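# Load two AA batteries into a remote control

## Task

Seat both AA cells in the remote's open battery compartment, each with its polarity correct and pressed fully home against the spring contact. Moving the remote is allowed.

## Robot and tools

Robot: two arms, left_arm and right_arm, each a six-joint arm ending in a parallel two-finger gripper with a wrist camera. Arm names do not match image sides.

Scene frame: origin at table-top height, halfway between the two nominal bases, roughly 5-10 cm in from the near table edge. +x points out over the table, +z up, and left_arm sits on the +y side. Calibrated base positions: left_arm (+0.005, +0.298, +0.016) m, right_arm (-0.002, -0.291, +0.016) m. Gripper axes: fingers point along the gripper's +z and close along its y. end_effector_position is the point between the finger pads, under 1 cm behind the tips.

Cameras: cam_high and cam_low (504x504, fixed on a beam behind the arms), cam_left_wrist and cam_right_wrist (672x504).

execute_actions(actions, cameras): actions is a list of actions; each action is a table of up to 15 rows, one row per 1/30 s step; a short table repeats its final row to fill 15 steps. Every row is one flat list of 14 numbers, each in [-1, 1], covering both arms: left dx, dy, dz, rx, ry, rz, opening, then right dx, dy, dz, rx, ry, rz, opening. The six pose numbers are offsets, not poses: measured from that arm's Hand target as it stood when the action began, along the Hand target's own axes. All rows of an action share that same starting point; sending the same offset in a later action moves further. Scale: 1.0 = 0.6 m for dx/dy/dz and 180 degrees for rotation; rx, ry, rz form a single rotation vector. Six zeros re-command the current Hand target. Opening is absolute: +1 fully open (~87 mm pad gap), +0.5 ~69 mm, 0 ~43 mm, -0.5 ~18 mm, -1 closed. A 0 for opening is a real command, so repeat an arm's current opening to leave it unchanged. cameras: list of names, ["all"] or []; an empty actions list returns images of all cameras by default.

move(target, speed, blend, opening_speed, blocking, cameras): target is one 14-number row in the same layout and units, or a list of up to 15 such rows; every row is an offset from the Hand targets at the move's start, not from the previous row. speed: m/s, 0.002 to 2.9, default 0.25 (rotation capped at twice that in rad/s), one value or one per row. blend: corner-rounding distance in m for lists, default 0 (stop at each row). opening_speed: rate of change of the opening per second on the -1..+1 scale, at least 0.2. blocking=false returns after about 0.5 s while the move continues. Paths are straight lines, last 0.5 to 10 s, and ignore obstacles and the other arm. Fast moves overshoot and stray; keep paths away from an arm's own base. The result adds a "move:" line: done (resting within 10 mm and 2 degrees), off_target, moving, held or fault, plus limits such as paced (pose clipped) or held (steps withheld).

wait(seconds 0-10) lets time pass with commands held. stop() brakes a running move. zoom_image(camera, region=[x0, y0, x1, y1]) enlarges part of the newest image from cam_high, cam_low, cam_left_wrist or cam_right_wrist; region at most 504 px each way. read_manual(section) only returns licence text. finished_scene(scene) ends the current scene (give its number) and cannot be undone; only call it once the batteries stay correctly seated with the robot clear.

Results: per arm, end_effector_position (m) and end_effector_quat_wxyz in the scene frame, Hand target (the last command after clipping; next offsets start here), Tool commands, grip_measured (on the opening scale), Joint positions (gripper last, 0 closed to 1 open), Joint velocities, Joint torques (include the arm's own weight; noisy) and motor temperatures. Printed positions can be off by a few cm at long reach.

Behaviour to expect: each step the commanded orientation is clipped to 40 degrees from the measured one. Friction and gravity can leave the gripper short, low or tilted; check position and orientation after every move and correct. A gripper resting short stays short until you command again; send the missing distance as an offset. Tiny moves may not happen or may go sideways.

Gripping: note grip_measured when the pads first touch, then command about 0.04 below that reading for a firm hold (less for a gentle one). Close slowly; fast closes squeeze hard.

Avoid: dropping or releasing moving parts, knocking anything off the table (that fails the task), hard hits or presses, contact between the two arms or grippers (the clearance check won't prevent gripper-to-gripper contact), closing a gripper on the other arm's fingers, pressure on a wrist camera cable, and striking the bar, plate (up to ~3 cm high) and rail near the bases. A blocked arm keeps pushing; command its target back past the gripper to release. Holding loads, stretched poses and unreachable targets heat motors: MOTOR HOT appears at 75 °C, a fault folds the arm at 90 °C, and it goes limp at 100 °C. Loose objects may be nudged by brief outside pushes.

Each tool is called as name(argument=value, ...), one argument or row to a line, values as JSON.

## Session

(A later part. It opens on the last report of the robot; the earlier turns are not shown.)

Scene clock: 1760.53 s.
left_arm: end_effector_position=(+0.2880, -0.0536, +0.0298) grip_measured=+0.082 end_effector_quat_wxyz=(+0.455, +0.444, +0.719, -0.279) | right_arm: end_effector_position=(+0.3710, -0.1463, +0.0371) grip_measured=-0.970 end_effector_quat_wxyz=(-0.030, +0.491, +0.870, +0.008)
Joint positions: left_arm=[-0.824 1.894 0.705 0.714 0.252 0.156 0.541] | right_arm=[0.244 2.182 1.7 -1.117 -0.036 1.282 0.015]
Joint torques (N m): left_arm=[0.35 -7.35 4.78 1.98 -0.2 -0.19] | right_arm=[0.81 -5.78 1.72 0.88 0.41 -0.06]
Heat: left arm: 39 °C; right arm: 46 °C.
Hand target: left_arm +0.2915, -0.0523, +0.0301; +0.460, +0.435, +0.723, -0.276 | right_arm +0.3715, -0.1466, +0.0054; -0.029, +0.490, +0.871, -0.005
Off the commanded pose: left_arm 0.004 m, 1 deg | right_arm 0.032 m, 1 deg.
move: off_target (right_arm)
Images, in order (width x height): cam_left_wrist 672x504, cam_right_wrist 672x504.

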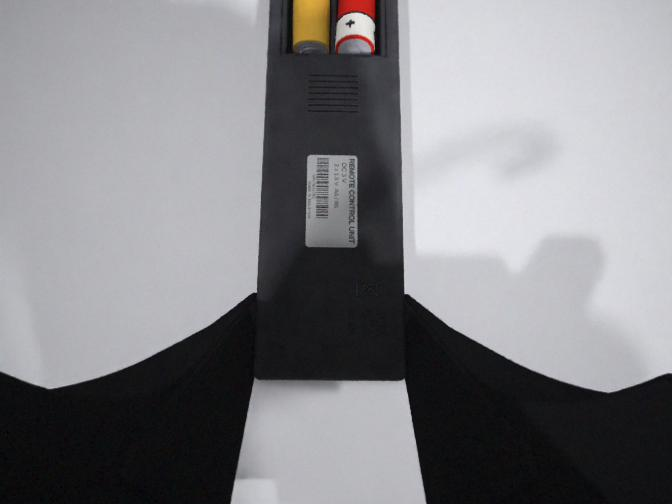

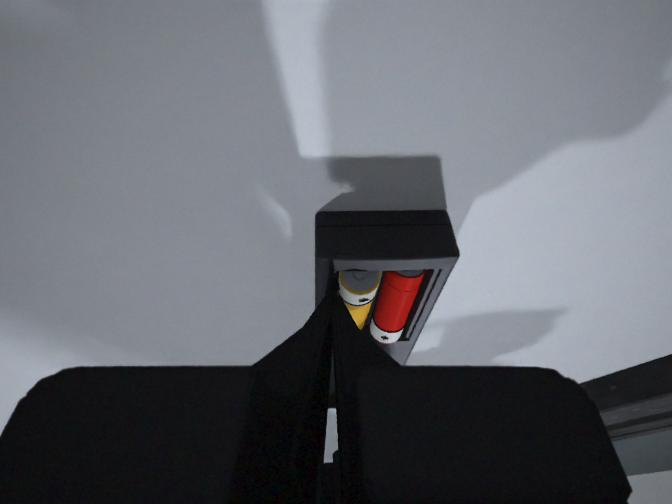

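move(
  target=[
    [0,0,0,0,0,0,0.3,-0.05,0.02,-0.2,0,0,0,-1],
    [0.01,0,-0.1,0,0,0,0.6,-0.15,0,-0.25,0,0,0,-1],
  ],
  speed=0.1,
  opening_speed=0.6,
  cameras=["all"],
)

zoom_image(
  camera="cam_right_wrist",
  region=[250, 130, 430, 310],
)

zoom_image(
  camera="cam_low",
  region=[195, 275, 255, 305],
)

Scene clock: 1784.83 s.
left_arm: end_effector_position=(+0.2639, -0.0022, +0.0402) grip_measured=+0.600 end_effector_quat_wxyz=(+0.449, +0.432, +0.733, -0.274) | right_arm: end_effector_position=(+0.4237, -0.2249, +0.1352) grip_measured=-0.970 end_effector_quat_wxyz=(-0.005, +0.500, +0.866, +0.025)
Joint positions: left_arm=[-0.767 1.679 0.51 0.673 0.28 0.157 0.8] | right_arm=[0.049 2.297 2.294 -1.542 -0.03 1.106 0.015]
Joint torques (N m): left_arm=[0.34 -8.54 4.72 1.8 0.08 0.05] | right_arm=[0.47 -11.97 9.17 0.17 0.33 -0.19]
Heat: left arm: 39 °C; right arm: 46 °C.
Hand target: left_arm +0.2647, -0.0020, +0.0501; +0.459, +0.435, +0.723, -0.276 | right_arm +0.4265, -0.2264, +0.1511; -0.029, +0.490, +0.871, -0.005
Off the commanded pose: left_arm 0.010 m, 2 deg | right_arm 0.016 m, 5 deg.
joint sent to its limit (right arm) — joint 4 (wrist pitch), lower limit. The joint targets are off in orientation, not in position.
move: off_target (right_arm)

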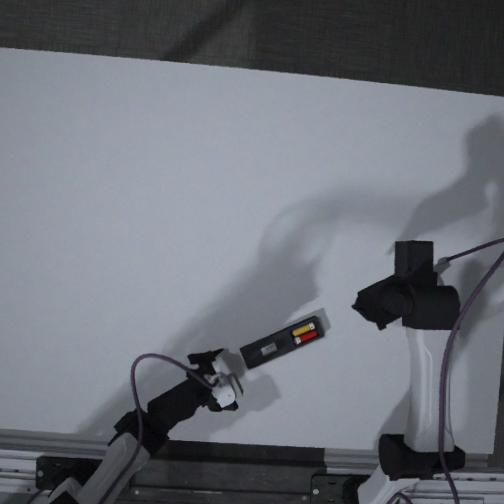

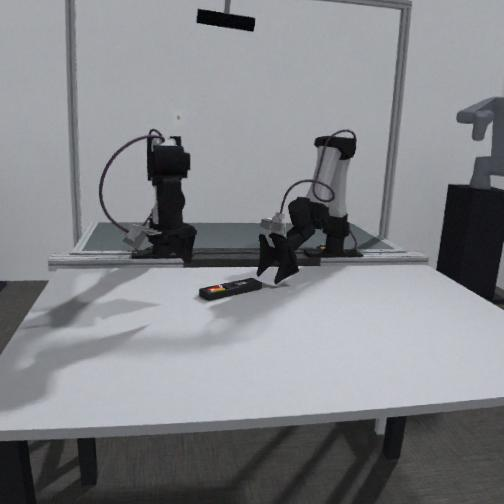

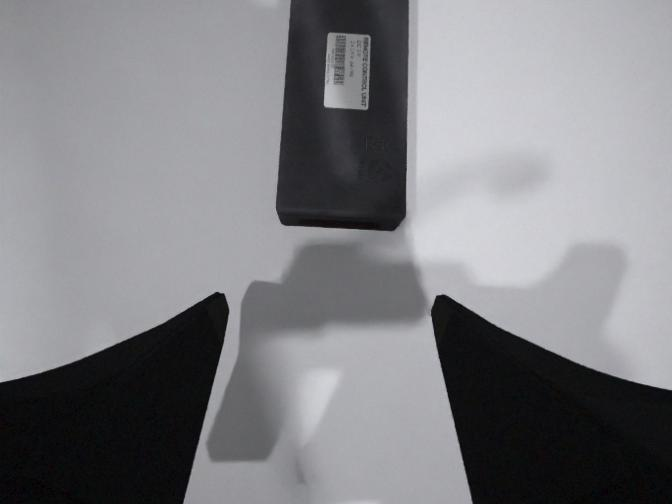

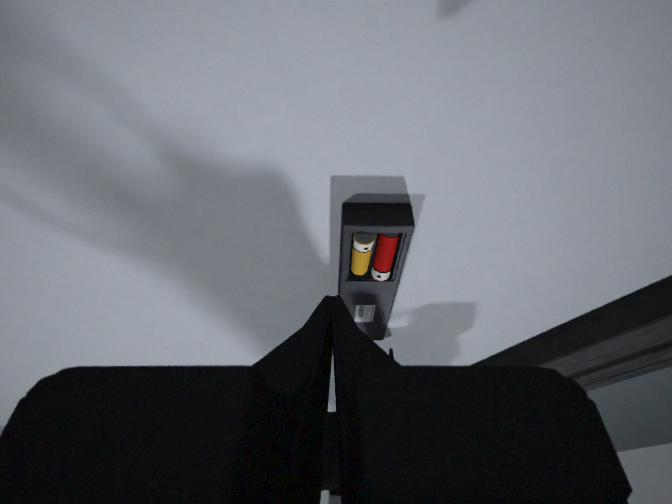

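Scaled by 2.800.

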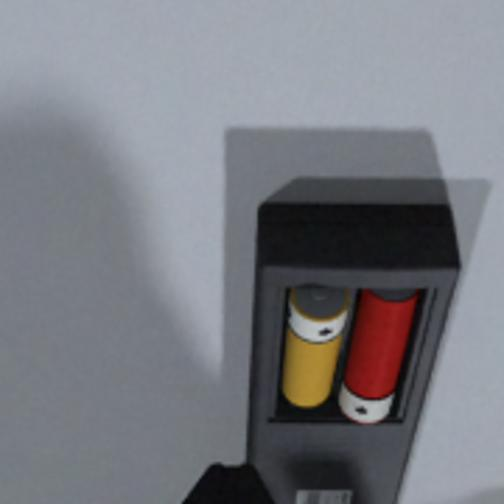

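Scaled by 8.400.

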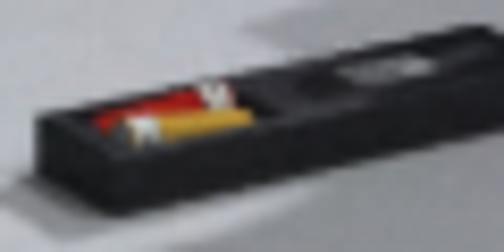

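move(
  target=[0,0,0,0,0,0,0.6,0.18,-0.055,0.11,0,-0.22,0,-1],
  speed=0.2,
  cameras=["cam_right_wrist"],
)

zoom_image(
  camera="cam_right_wrist",
  region=[230, 130, 430, 330],
)

Scene clock: 1803.10 s.
left_arm: end_effector_position=(+0.2639, -0.0022, +0.0402) grip_measured=+0.600 end_effector_quat_wxyz=(+0.449, +0.432, +0.733, -0.274) | right_arm: end_effector_position=(+0.3382, -0.1457, +0.0864) grip_measured=-0.970 end_effector_quat_wxyz=(+0.256, +0.455, +0.836, -0.169)
Joint positions: left_arm=[-0.767 1.679 0.51 0.673 0.28 0.157 0.8] | right_arm=[0.588 2.008 1.598 -1.242 0.636 1.62 0.015]
Joint velocities: left_arm=[0.012 0.007 0.012 0.037 0.081 -0.154 0.002] | right_arm=[within noise]
Joint torques (N m): left_arm=[0.34 -8.55 4.64 1.8 0.06 0.05] | right_arm=[0.35 -9.52 5.27 0.05 0.77 0.07]
Heat: left arm: 39 °C; right arm: 52 °C.
Hand target: left_arm +0.2647, -0.0020, +0.0501; +0.459, +0.435, +0.723, -0.276 | right_arm +0.3386, -0.1500, +0.0913; +0.268, +0.459, +0.830, -0.171
Off the commanded pose: left_arm 0.010 m, 2 deg | right_arm 0.007 m, 2 deg.
move: done
Images, in order (width x height): cam_right_wrist 672x504.

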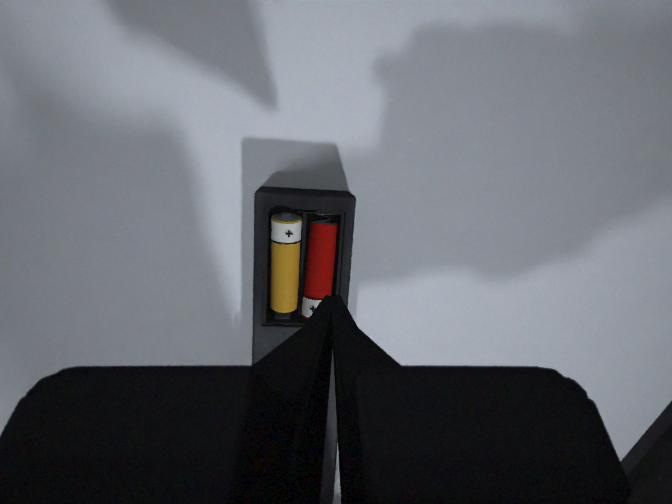

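Scaled by 2.520.

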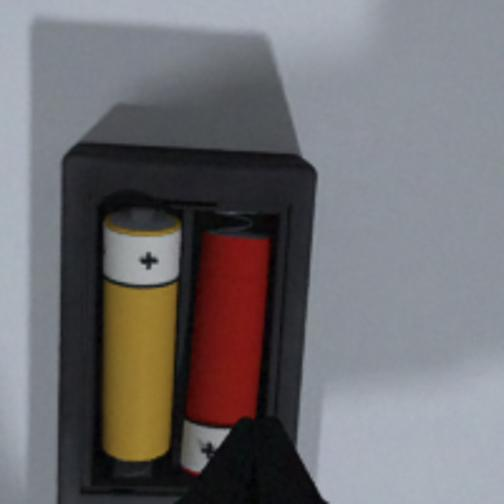

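move(
  target=[
    [-0.0,0,0.0,0,0,0,0.6,0.02,0.02,0.018,0,0.222,0,-0.4],
    [-0.01,0,0.1,0,0,0,0.6,0.02,0.02,0.018,0,0.222,0,-0.4],
    [-0.01,0,0.1,0,0,0,-0.15,0.02,0.02,0.018,0,0.222,0,-0.4],
  ],
  speed=0.15,
  opening_speed=0.6,
  cameras=["cam_right_wrist","cam_left_wrist"],
)

zoom_image(
  camera="cam_right_wrist",
  region=[230, 150, 430, 350],
)

Scene clock: 1863.23 s.
left_arm: end_effector_position=(+0.2886, -0.0456, +0.0287) grip_measured=+0.091 end_effector_quat_wxyz=(+0.455, +0.439, +0.725, -0.272) | right_arm: end_effector_position=(+0.3410, -0.1457, +0.0698) grip_measured=-0.400 end_effector_quat_wxyz=(-0.031, +0.493, +0.870, -0.015)
Joint positions: left_arm=[-0.814 1.877 0.684 0.711 0.243 0.154 0.546] | right_arm=[0.281 2.074 1.664 -1.223 -0.006 1.322 0.3]
Joint torques (N m): left_arm=[-0.58 -5.94 6.58 2.01 -0.1 -0.19] | right_arm=[0.13 -8.18 9.13 0.05 0.06 -0.17]
Heat: left arm: 38 °C; right arm: 48 °C.
Hand target: left_arm +0.2914, -0.0523, +0.0301; +0.460, +0.435, +0.723, -0.276 | right_arm +0.3468, -0.1415, +0.0750; -0.032, +0.490, +0.871, -0.004
Off the commanded pose: left_arm 0.007 m, 1 deg | right_arm 0.009 m, 1 deg.
move: done
Images, in order (width x height): cam_left_wrist 672x504, cam_right_wrist 672x504.

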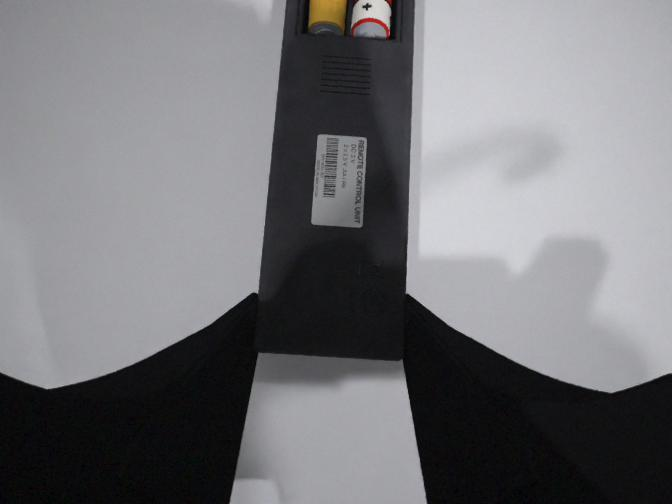

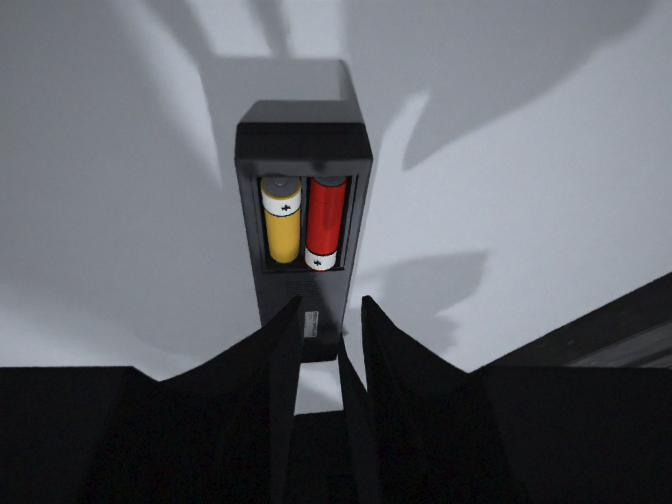

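Scaled by 2.520.

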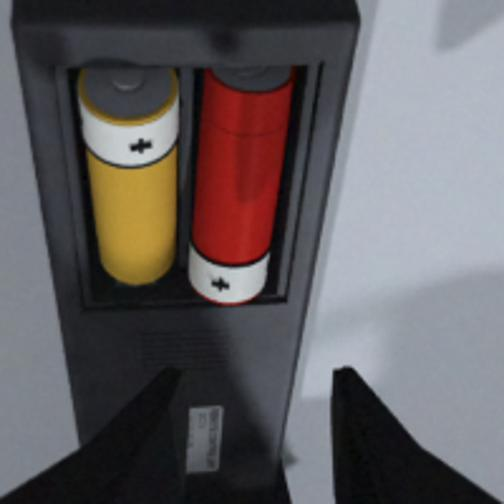

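move(
  target=[
    [0,0,0,0,0,0,-0.15,0.024,0.010,0.03,0,0,0,-0.45],
    [0,0,0,0,0,0,-0.15,0.024,0.010,0.066,0,0,0,-0.45],
  ],
  speed=0.07,
  cameras=["cam_right_wrist","cam_left_wrist"],
)

zoom_image(
  camera="cam_right_wrist",
  region=[230, 150, 430, 350],
)

zoom_image(
  camera="cam_left_wrist",
  region=[270, 0, 420, 80],
)

Scene clock: 1904.03 s.
left_arm: end_effector_position=(+0.2886, -0.0456, +0.0287) grip_measured=+0.091 end_effector_quat_wxyz=(+0.455, +0.439, +0.725, -0.272) | right_arm: end_effector_position=(+0.3400, -0.1319, +0.0396) grip_measured=-0.450 end_effector_quat_wxyz=(-0.031, +0.487, +0.873, -0.014)
Joint positions: left_arm=[-0.814 1.877 0.684 0.711 0.243 0.154 0.546] | right_arm=[0.313 2.114 1.602 -1.12 -0.01 1.341 0.275]
Joint torques (N m): left_arm=[-0.59 -5.96 6.53 2 -0.1 -0.18] | right_arm=[0.96 -8.62 5.15 0.39 0.08 0.06]
Heat: left arm: 38 °C; right arm: 49 °C.
Hand target: left_arm +0.2914, -0.0523, +0.0301; +0.460, +0.435, +0.723, -0.276 | right_arm +0.3421, -0.1252, +0.0360; -0.031, +0.490, +0.871, -0.004
Off the commanded pose: left_arm 0.007 m, 1 deg | right_arm 0.008 m, 1 deg.
move: done
Images, in order (width x height): cam_left_wrist 672x504, cam_right_wrist 672x504.

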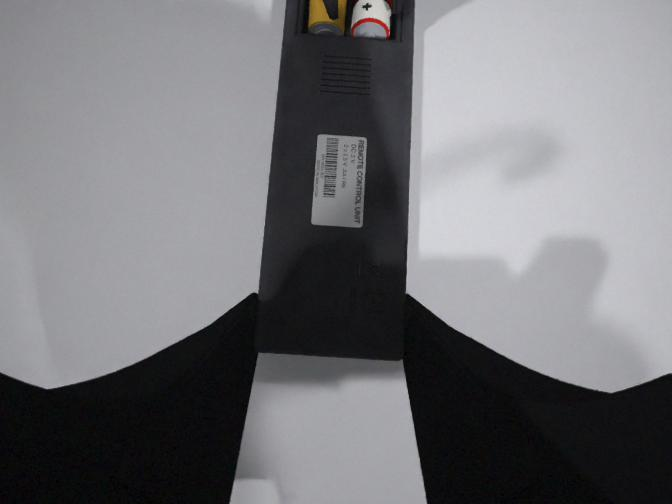

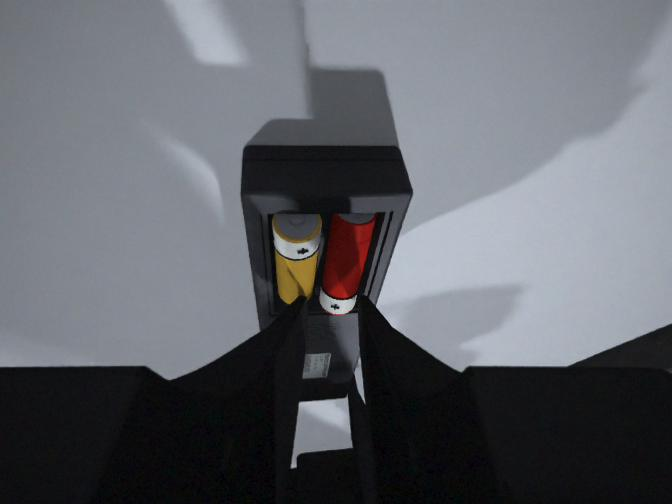

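Scaled by 2.520.

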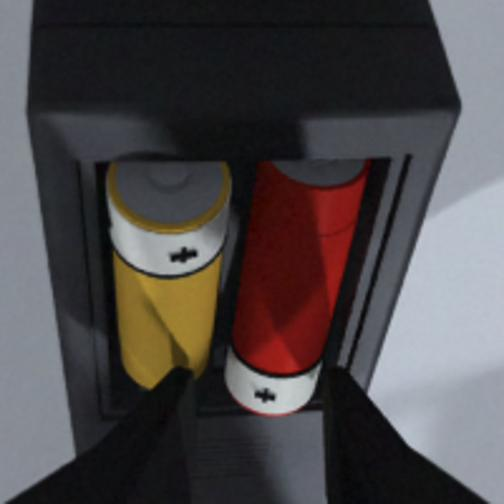

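Scaled by 3.360.

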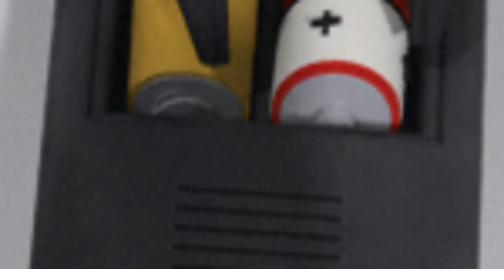

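move(
  target=[
    [0,0,0,0,0,0,-0.15,0,-0.003,0.004,0,0,0,-0.6],
    [0,0,0,0,0,0,-0.15,0,-0.003,0.012,0,0,0,-0.6],
    [0,0,0,0,0,0,-0.15,0,-0.003,0.012,0,0,0,-0.95],
  ],
  speed=0.05,
  opening_speed=0.4,
  cameras=["cam_right_wrist","cam_left_wrist"],
)

zoom_image(
  camera="cam_right_wrist",
  region=[230, 150, 430, 350],
)

zoom_image(
  camera="cam_left_wrist",
  region=[270, 0, 420, 80],
)

Scene clock: 1913.43 s.
left_arm: end_effector_position=(+0.2886, -0.0456, +0.0287) grip_measured=+0.091 end_effector_quat_wxyz=(+0.455, +0.439, +0.725, -0.272) | right_arm: end_effector_position=(+0.3369, -0.1324, +0.0356) grip_measured=-0.617 end_effector_quat_wxyz=(-0.035, +0.488, +0.872, -0.016)
Joint positions: left_arm=[-0.814 1.877 0.684 0.711 0.243 0.154 0.546] | right_arm=[0.313 2.114 1.584 -1.11 -0.012 1.343 0.191]
Joint torques (N m): left_arm=[-0.58 -5.91 6.57 2.01 -0.1 -0.19] | right_arm=[0.94 -8.55 4.12 0.54 0.1 0.03]
Heat: left arm: 38 °C; right arm: 48 °C.
Hand target: left_arm +0.2914, -0.0523, +0.0301; +0.460, +0.435, +0.723, -0.276 | right_arm +0.3402, -0.1258, +0.0289; -0.031, +0.490, +0.871, -0.004
Off the commanded pose: left_arm 0.007 m, 1 deg | right_arm 0.010 m, 2 deg.
move: done
Images, in order (width x height): cam_left_wrist 672x504, cam_right_wrist 672x504.

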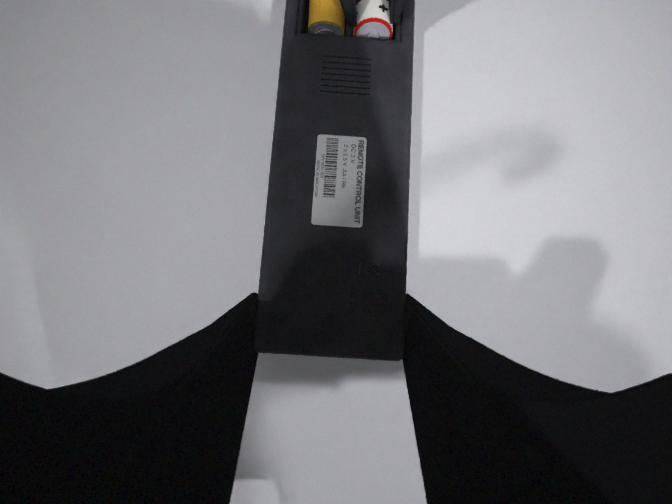

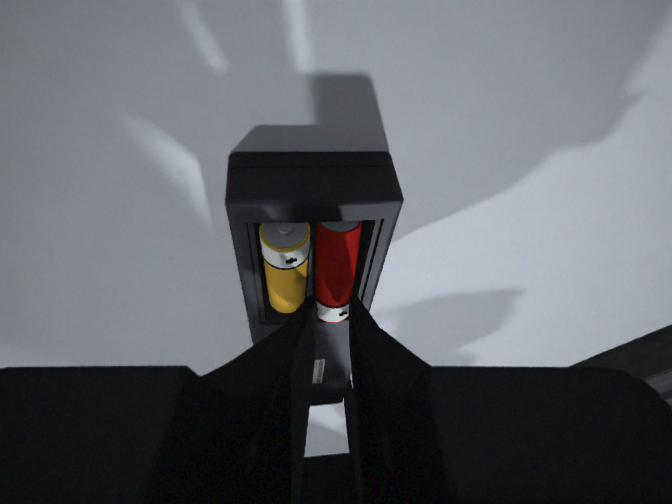

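Scaled by 2.520.

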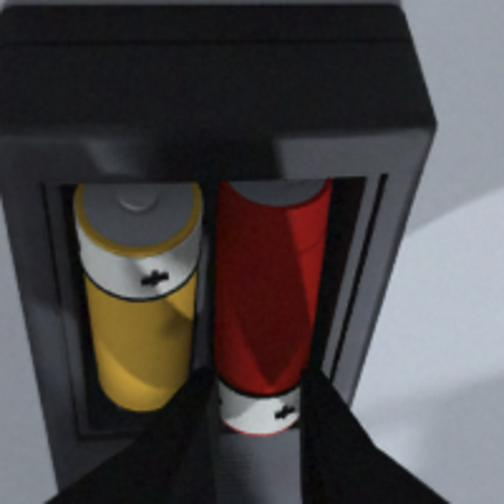

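Scaled by 3.360.

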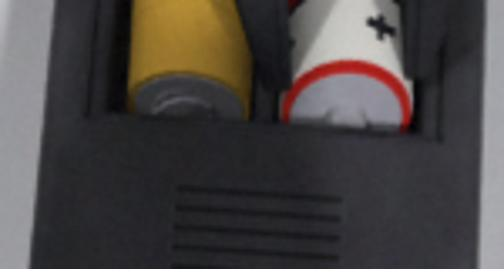

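move(
  target=[
    [0,0,0,0,0,0,-0.15,-0.05,0,0.0,0,0,0,-0.98],
    [0,0,0,0,0,0,-0.15,-0.055,0,0.05,0,-0.03,0,-0.98],
  ],
  speed=0.06,
  cameras=["cam_right_wrist","cam_left_wrist"],
)

zoom_image(
  camera="cam_right_wrist",
  region=[230, 150, 430, 350],
)

zoom_image(
  camera="cam_left_wrist",
  region=[270, 0, 420, 80],
)

Scene clock: 1925.20 s.
left_arm: end_effector_position=(+0.2886, -0.0456, +0.0287) grip_measured=+0.091 end_effector_quat_wxyz=(+0.455, +0.438, +0.726, -0.272) | right_arm: end_effector_position=(+0.3408, -0.1401, +0.0373) grip_measured=-0.970 end_effector_quat_wxyz=(-0.044, +0.485, +0.873, +0.008)
Joint positions: left_arm=[-0.814 1.877 0.684 0.711 0.242 0.153 0.546] | right_arm=[0.271 2.099 1.563 -1.082 -0.056 1.294 0.015]
Joint torques (N m): left_arm=[-0.58 -5.93 6.61 2 -0.11 -0.17] | right_arm=[1.09 -4.72 1.63 1.21 1.37 0.11]
Heat: left arm: 38 °C; right arm: 47 °C.
Hand target: left_arm +0.2914, -0.0523, +0.0300; +0.459, +0.435, +0.724, -0.276 | right_arm +0.3556, -0.1534, -0.0028; +0.010, +0.489, +0.872, -0.027
Off the commanded pose: left_arm 0.007 m, 1 deg | right_arm 0.045 m, 7 deg.
move: off_target (right_arm)
Images, in order (width x height): cam_left_wrist 672x504, cam_right_wrist 672x504.

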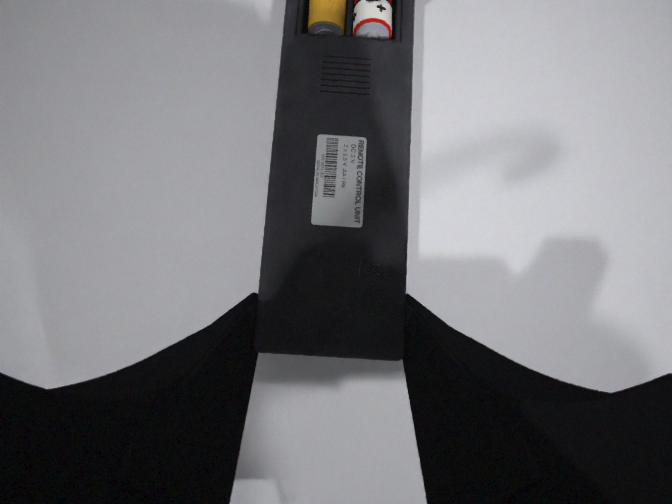

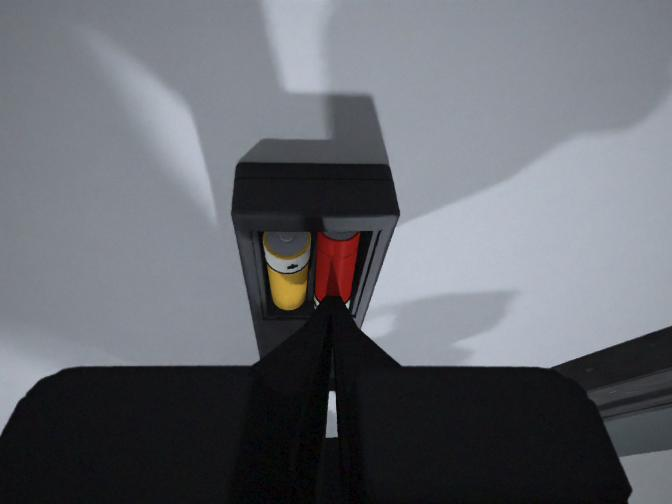

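Scaled by 2.520.

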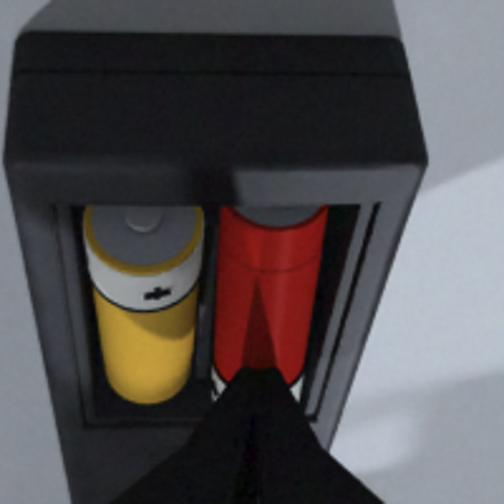

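Scaled by 3.360.

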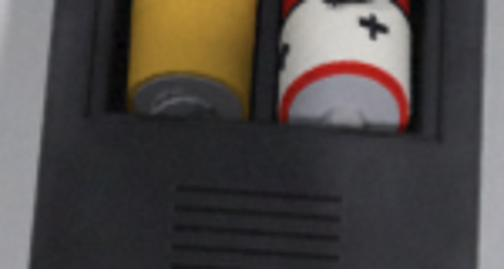

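move(
  target=[
    [0,0,0,0,0,0,-0.15,0.05,0.004,-0.01,0,0.03,0,-0.5],
    [0,0,0,0,0,0,-0.15,0.052,0.004,0.0,0,0.03,0,-0.55],
    [0,0,0,0,0,0,-0.15,0.052,0.004,0.03,0,0.03,0,-0.58],
    [0,0,0,0,0,0,-0.15,0.052,0.004,0.03,0,0.03,0,-0.8],
  ],
  speed=0.06,
  opening_speed=0.4,
  cameras=["cam_right_wrist","cam_left_wrist"],
)

zoom_image(
  camera="cam_right_wrist",
  region=[230, 150, 430, 350],
)

zoom_image(
  camera="cam_left_wrist",
  region=[270, 0, 420, 80],
)

Scene clock: 1940.73 s.
left_arm: end_effector_position=(+0.2889, -0.0455, +0.0287) grip_measured=+0.091 end_effector_quat_wxyz=(+0.455, +0.438, +0.726, -0.272) | right_arm: end_effector_position=(+0.3369, -0.1383, +0.0327) grip_measured=-0.645 end_effector_quat_wxyz=(-0.032, +0.494, +0.869, +0.010)
Joint positions: left_arm=[-0.814 1.877 0.684 0.712 0.241 0.153 0.546] | right_arm=[0.284 2.07 1.502 -1.03 -0.043 1.327 0.177]
Joint torques (N m): left_arm=[-0.59 -5.94 6.6 2.01 -0.08 -0.16] | right_arm=[3.14 -0.68 0.87 1.42 0.39 0.12]
Heat: left arm: 38 °C; right arm: 44 °C.
Hand target: left_arm +0.2914, -0.0523, +0.0301; +0.460, +0.435, +0.723, -0.276 | right_arm +0.3411, -0.1265, -0.0222; -0.032, +0.490, +0.871, -0.004
Off the commanded pose: left_arm 0.007 m, 1 deg | right_arm 0.056 m, 2 deg.
move: off_target (right_arm); target 2's new opening was sent with right_arm's hand 0.040 m and 1 deg from that target; target 3's new opening was sent with right_arm's hand 0.056 m and 1 deg from that target; target 4's new opening was sent with right_arm's hand 0.056 m and 2 deg from that target
Images, in order (width x height): cam_left_wrist 672x504, cam_right_wrist 672x504.

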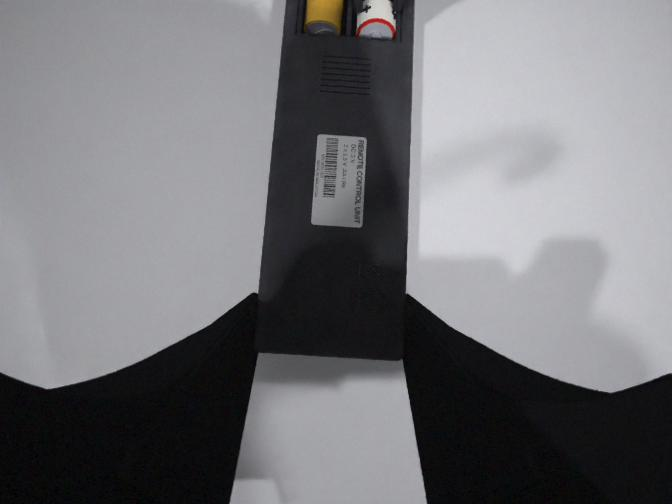

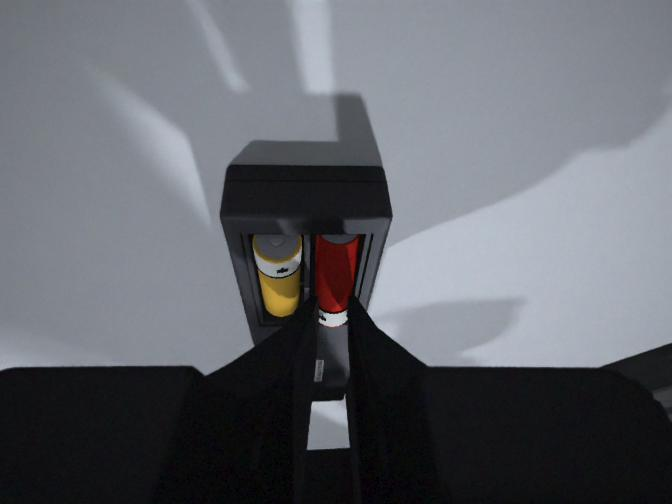

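Scaled by 2.520.

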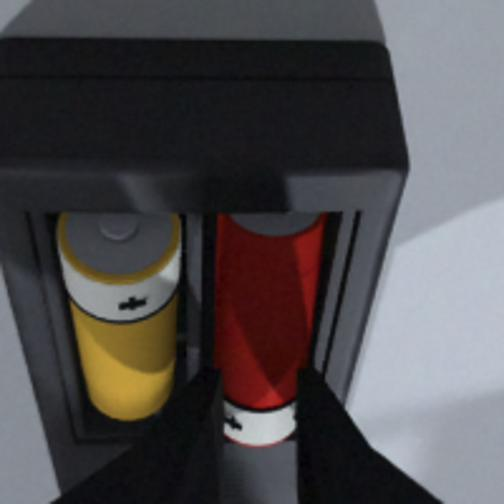

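Scaled by 3.360.

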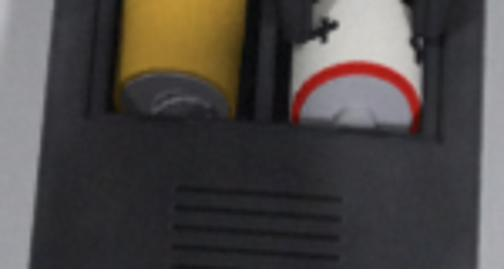

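move(
  target=[
    [0,0,0,0,0,0,-0.15,0,0,-0.05,0,0,0,-0.9],
    [0,0,0,0,0,0,-0.15,-0.09,-0.005,-0.05,0,0,0,-0.95],
    [0,0,0,0,0,0,-0.15,-0.09,-0.005,0.02,0,0,0,-0.95],
  ],
  speed=0.06,
  cameras=["cam_right_wrist","cam_left_wrist"],
)

zoom_image(
  camera="cam_right_wrist",
  region=[230, 150, 430, 350],
)

zoom_image(
  camera="cam_left_wrist",
  region=[270, 0, 420, 80],
)

Scene clock: 1956.23 s.
left_arm: end_effector_position=(+0.2889, -0.0455, +0.0287) grip_measured=+0.091 end_effector_quat_wxyz=(+0.455, +0.438, +0.726, -0.272) | right_arm: end_effector_position=(+0.3432, -0.1488, +0.0347) grip_measured=-0.948 end_effector_quat_wxyz=(-0.107, +0.488, +0.865, +0.051)
Joint positions: left_arm=[-0.814 1.877 0.684 0.712 0.241 0.153 0.546] | right_arm=[0.184 2.146 1.583 -1.101 -0.199 1.212 0.026]
Joint torques (N m): left_arm=[-0.54 -5.96 6.57 2.02 -0.08 -0.17] | right_arm=[0.03 -1.66 0.46 1.66 1.81 -0.03]
Motor temperatures (°C): left_arm=[25 38 34 37 23 22 25] | right_arm=[23 42 34 25 26 22 24]
Heat: left arm: 38 °C; right arm: 42 °C.
Hand target: left_arm +0.2914, -0.0523, +0.0301; +0.460, +0.435, +0.723, -0.276 | right_arm +0.3659, -0.1739, -0.0368; -0.031, +0.490, +0.871, -0.004
Off the commanded pose: left_arm 0.007 m, 1 deg | right_arm 0.079 m, 11 deg.
move: off_target (right_arm); target 2's new opening was sent with right_arm's hand 0.047 m and 8 deg from that target
Images, in order (width x height): cam_left_wrist 672x504, cam_right_wrist 672x504.

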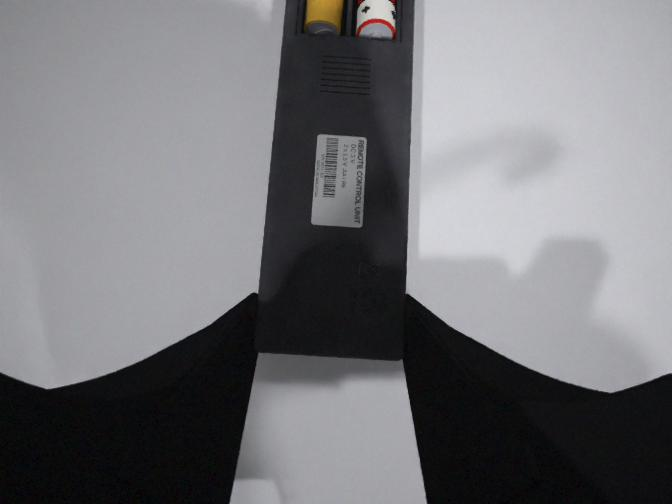

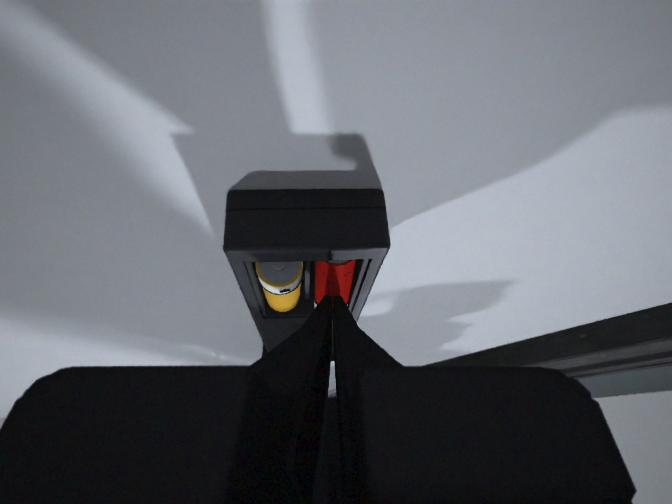

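Scaled by 2.520.

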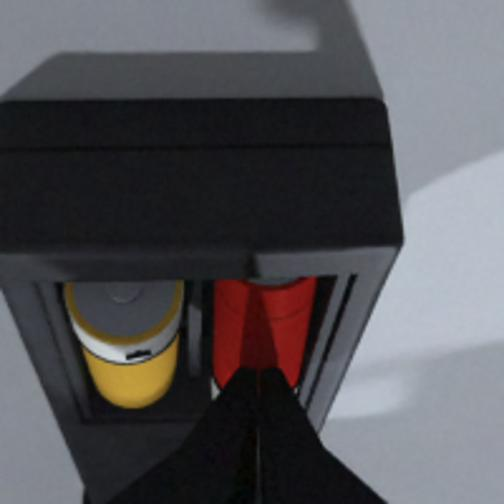

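Scaled by 3.360.

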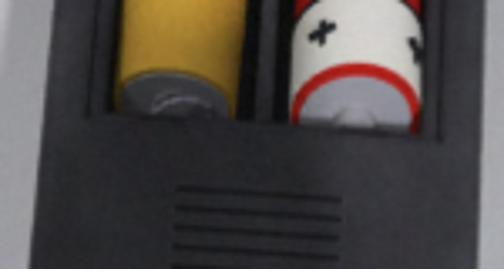

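move(
  target=[
    [0,0,0,0,0,0,-0.15,0.05,0.002,-0.075,0,0,0,-0.45],
    [0,0,0,0,0,0,-0.15,0.089,0.002,-0.07,0,0,0,-0.5],
    [0,0,0,0,0,0,-0.15,0.089,0.002,-0.03,0,0,0,-0.55],
    [0,0,0,0,0,0,-0.15,0.089,0.002,-0.03,0,0,0,-0.8],
  ],
  speed=0.06,
  opening_speed=0.5,
  cameras=["cam_right_wrist","cam_left_wrist"],
)

zoom_image(
  camera="cam_right_wrist",
  region=[230, 150, 430, 350],
)

Scene clock: 1971.07 s.
left_arm: end_effector_position=(+0.2889, -0.0455, +0.0287) grip_measured=+0.091 end_effector_quat_wxyz=(+0.455, +0.438, +0.726, -0.272) | right_arm: end_effector_position=(+0.3411, -0.1431, +0.0344) grip_measured=-0.669 end_effector_quat_wxyz=(-0.022, +0.496, +0.868, +0.009)
Joint positions: left_arm=[-0.814 1.877 0.684 0.712 0.241 0.153 0.546] | right_arm=[0.275 2.064 1.505 -1.026 -0.027 1.324 0.165]
Joint torques (N m): left_arm=[-0.58 -5.98 6.6 2.01 -0.07 -0.18] | right_arm=[3.64 -1.14 1.02 1.25 0.25 0.13]
Heat: left arm: 37 °C; right arm: 41 °C.
Hand target: left_arm +0.2914, -0.0523, +0.0301; +0.460, +0.435, +0.723, -0.276 | right_arm +0.3403, -0.1280, -0.0161; -0.031, +0.490, +0.871, -0.004
Off the commanded pose: left_arm 0.007 m, 1 deg | right_arm 0.053 m, 2 deg.
move: off_target (right_arm); target 2's new opening was sent with right_arm's hand 0.031 m and 1 deg from that target; target 3's new opening was sent with right_arm's hand 0.052 m and 2 deg from that target; target 4's new opening was sent with right_arm's hand 0.053 m and 2 deg from that target
Images, in order (width x height): cam_left_wrist 672x504, cam_right_wrist 672x504.

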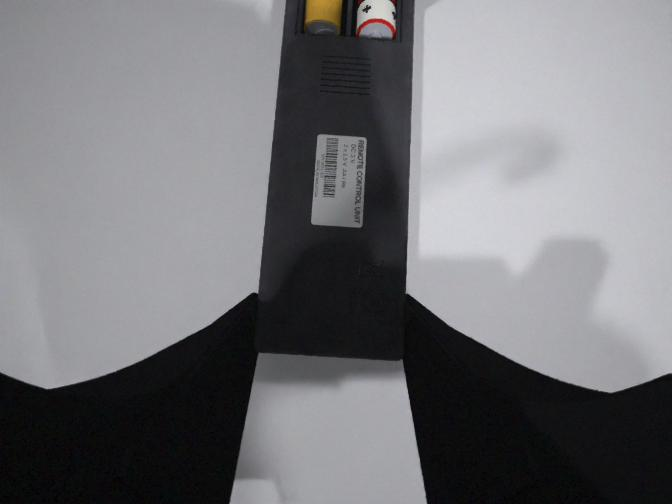

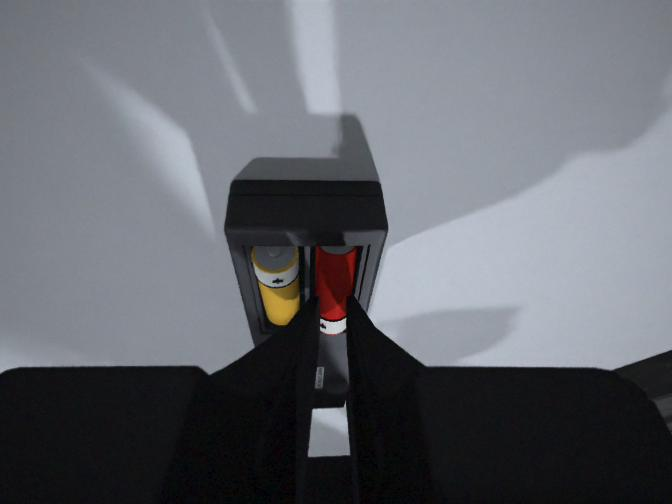

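Scaled by 2.520.

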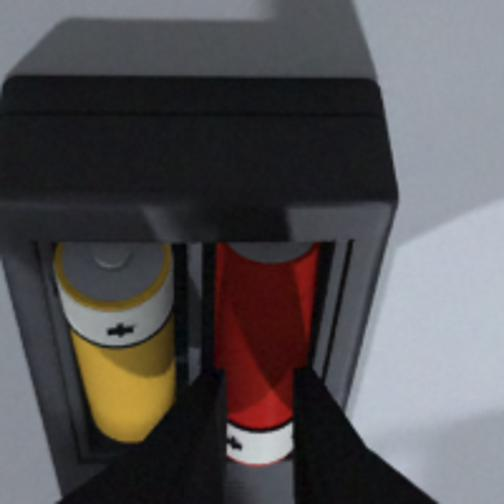

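move(
  target=[
    [0,0,0,0,0,0,-0.15,-0.02,0,-0.08,0,0,0,-0.8],
    [0,0,0,0,0,0,-0.15,-0.02,0,-0.115,0,0,0,-0.8],
  ],
  speed=0.05,
  cameras=["cam_right_wrist","cam_left_wrist"],
)

zoom_image(
  camera="cam_left_wrist",
  region=[270, 0, 420, 80],
)

Scene clock: 1979.03 s.
left_arm: end_effector_position=(+0.2890, -0.0455, +0.0287) grip_measured=+0.091 end_effector_quat_wxyz=(+0.455, +0.438, +0.726, -0.272) | right_arm: end_effector_position=(+0.3455, -0.1423, +0.0465) grip_measured=-0.800 end_effector_quat_wxyz=(-0.038, +0.494, +0.869, -0.007)
Joint positions: left_arm=[-0.814 1.877 0.684 0.712 0.241 0.153 0.546] | right_arm=[0.275 2.111 1.624 -1.143 -0.027 1.318 0.1]
Joint torques (N m): left_arm=[-0.55 -5.94 6.58 2 -0.07 -0.17] | right_arm=[0.68 -8.73 8.9 -0.03 0.26 -0.13]
Heat: left arm: 37 °C; right arm: 41 °C.
Hand target: left_arm +0.2914, -0.0523, +0.0301; +0.460, +0.435, +0.723, -0.276 | right_arm +0.3505, -0.1400, +0.0521; -0.031, +0.490, +0.871, -0.004
Off the commanded pose: left_arm 0.007 m, 1 deg | right_arm 0.008 m, 1 deg.
move: done
Images, in order (width x height): cam_left_wrist 672x504, cam_right_wrist 672x504.

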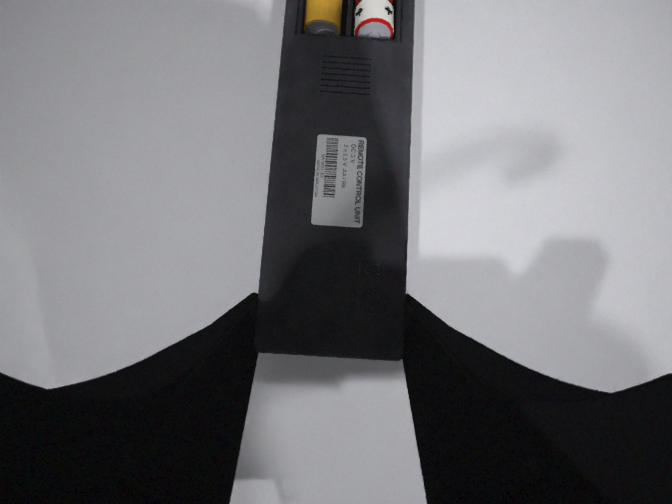

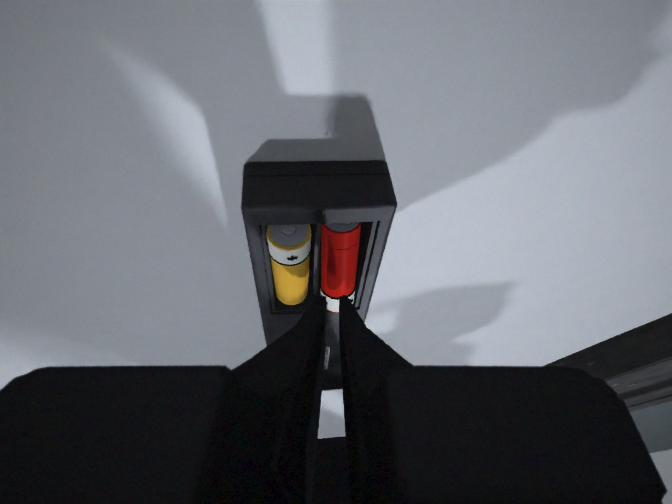

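Scaled by 3.360.

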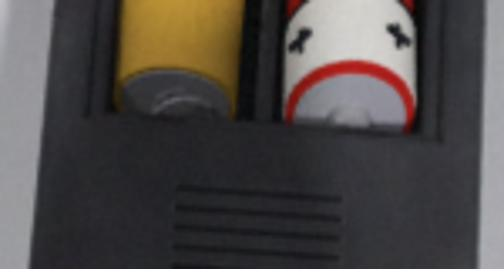

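move(
  target=[
    [0,0,0,0,0,0,-0.15,0.02,0,-0.01,0,0,0,-0.45],
    [0,0,0,0,0,0,-0.15,0.022,-0.001,0.05,0,0,0,-0.5],
    [0,0,0,0,0,0,-0.15,0.022,-0.001,0.09,0,0,0,-0.56],
    [0,0,0,0,0,0,-0.15,0.022,-0.001,0.09,0,0,0,-0.75],
    [0,0,0,0,0,0,-0.15,0.022,-0.001,-0.01,0,0,0,-0.75],
  ],
  speed=0.06,
  opening_speed=0.5,
  cameras=["cam_right_wrist","cam_left_wrist"],
)

zoom_image(
  camera="cam_left_wrist",
  region=[270, 0, 420, 80],
)

Scene clock: 1995.90 s.
left_arm: end_effector_position=(+0.2890, -0.0455, +0.0287) grip_measured=+0.091 end_effector_quat_wxyz=(+0.455, +0.438, +0.726, -0.272) | right_arm: end_effector_position=(+0.3384, -0.1326, +0.0524) grip_measured=-0.750 end_effector_quat_wxyz=(-0.040, +0.489, +0.871, -0.007)
Joint positions: left_arm=[-0.814 1.877 0.684 0.712 0.241 0.153 0.546] | right_arm=[0.303 2.095 1.621 -1.158 -0.032 1.336 0.125]
Joint torques (N m): left_arm=[-0.58 -5.93 6.56 2 -0.07 -0.17] | right_arm=[0.99 -8.84 8.91 -0.02 0.29 0.01]
Heat: left arm: 37 °C; right arm: 44 °C.
Hand target: left_arm +0.2914, -0.0523, +0.0301; +0.460, +0.435, +0.723, -0.276 | right_arm +0.3435, -0.1292, +0.0588; -0.031, +0.490, +0.871, -0.004
Off the commanded pose: left_arm 0.007 m, 1 deg | right_arm 0.009 m, 1 deg.
move: done; target 2's new opening was sent with right_arm's hand 0.015 m and 1 deg from that target; target 3's new opening was sent with right_arm's hand 0.037 m and 0 deg from that target; target 4's new opening was sent with right_arm's hand 0.037 m and 0 deg from that target
Images, in order (width x height): cam_left_wrist 672x504, cam_right_wrist 672x504.

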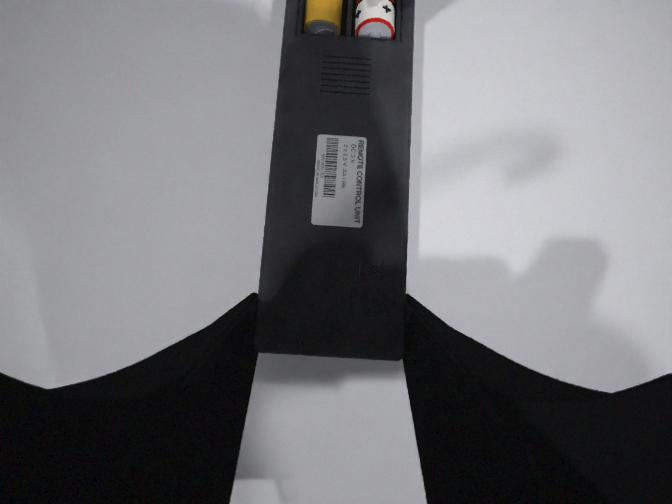

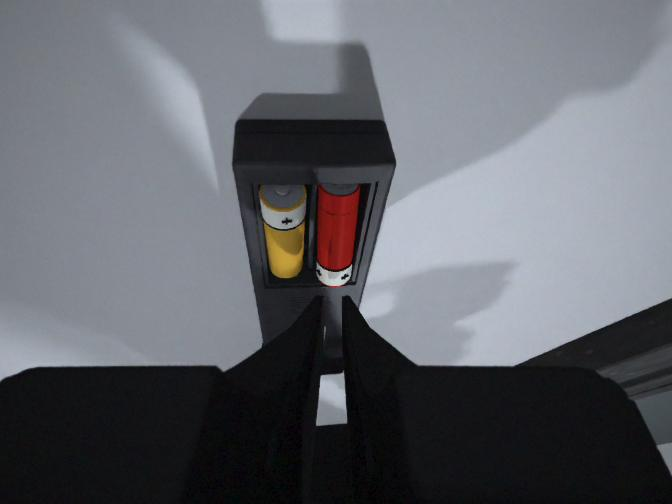

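Scaled by 3.360.

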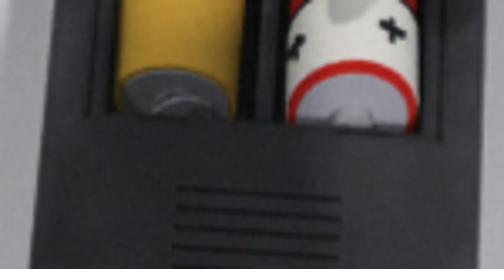

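move(
  target=[0,0,0,0,0,0,-0.15,0.03,-0.01,-0.11,0,-0.25,0,-1],
  speed=0.15,
  cameras=["cam_right_wrist"],
)

zoom_image(
  camera="cam_right_wrist",
  region=[250, 170, 390, 310],
)

Scene clock: 2013.90 s.
left_arm: end_effector_position=(+0.2890, -0.0455, +0.0287) grip_measured=+0.091 end_effector_quat_wxyz=(+0.455, +0.438, +0.726, -0.272) | right_arm: end_effector_position=(+0.3262, -0.1214, +0.1193) grip_measured=-0.970 end_effector_quat_wxyz=(+0.289, +0.447, +0.823, -0.196)
Joint positions: left_arm=[-0.814 1.877 0.684 0.712 0.241 0.153 0.546] | right_arm=[0.697 2.071 1.787 -1.488 0.707 1.777 0.015]
Joint torques (N m): left_arm=[-0.61 -5.91 6.58 2.01 -0.07 -0.18] | right_arm=[0.88 -7.99 9.07 -0.18 0.79 0.09]
Motor temperatures (°C): left_arm=[25 37 34 37 23 22 25] | right_arm=[23 47 37 24 26 22 24]
Heat: left arm: 37 °C; right arm: 47 °C.
Hand target: left_arm +0.2914, -0.0523, +0.0301; +0.460, +0.435, +0.723, -0.276 | right_arm +0.3329, -0.1186, +0.1258; +0.304, +0.451, +0.817, -0.191
Off the commanded pose: left_arm 0.007 m, 1 deg | right_arm 0.010 m, 2 deg.
move: done
Images, in order (width x height): cam_right_wrist 672x504.

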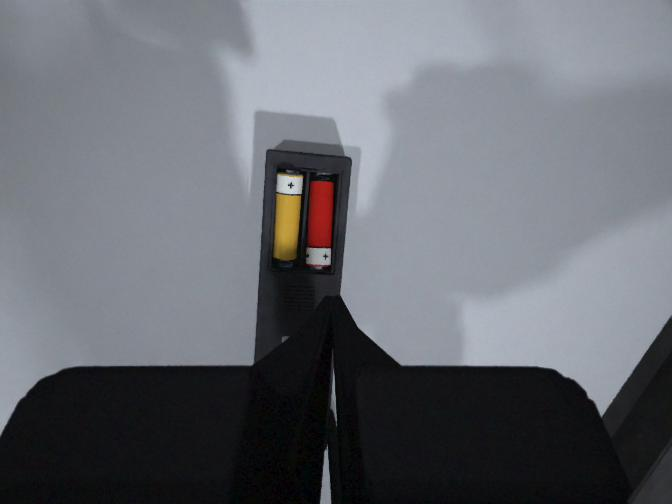

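Scaled by 3.600.

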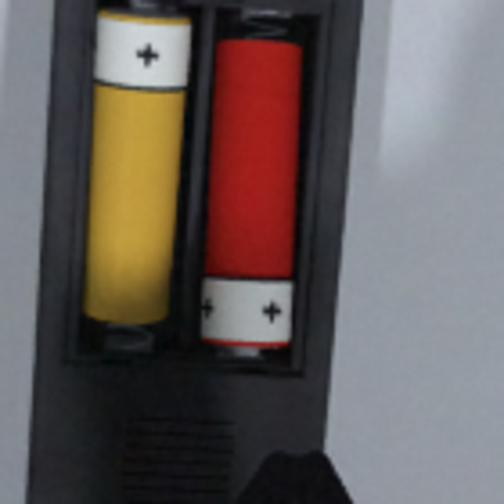

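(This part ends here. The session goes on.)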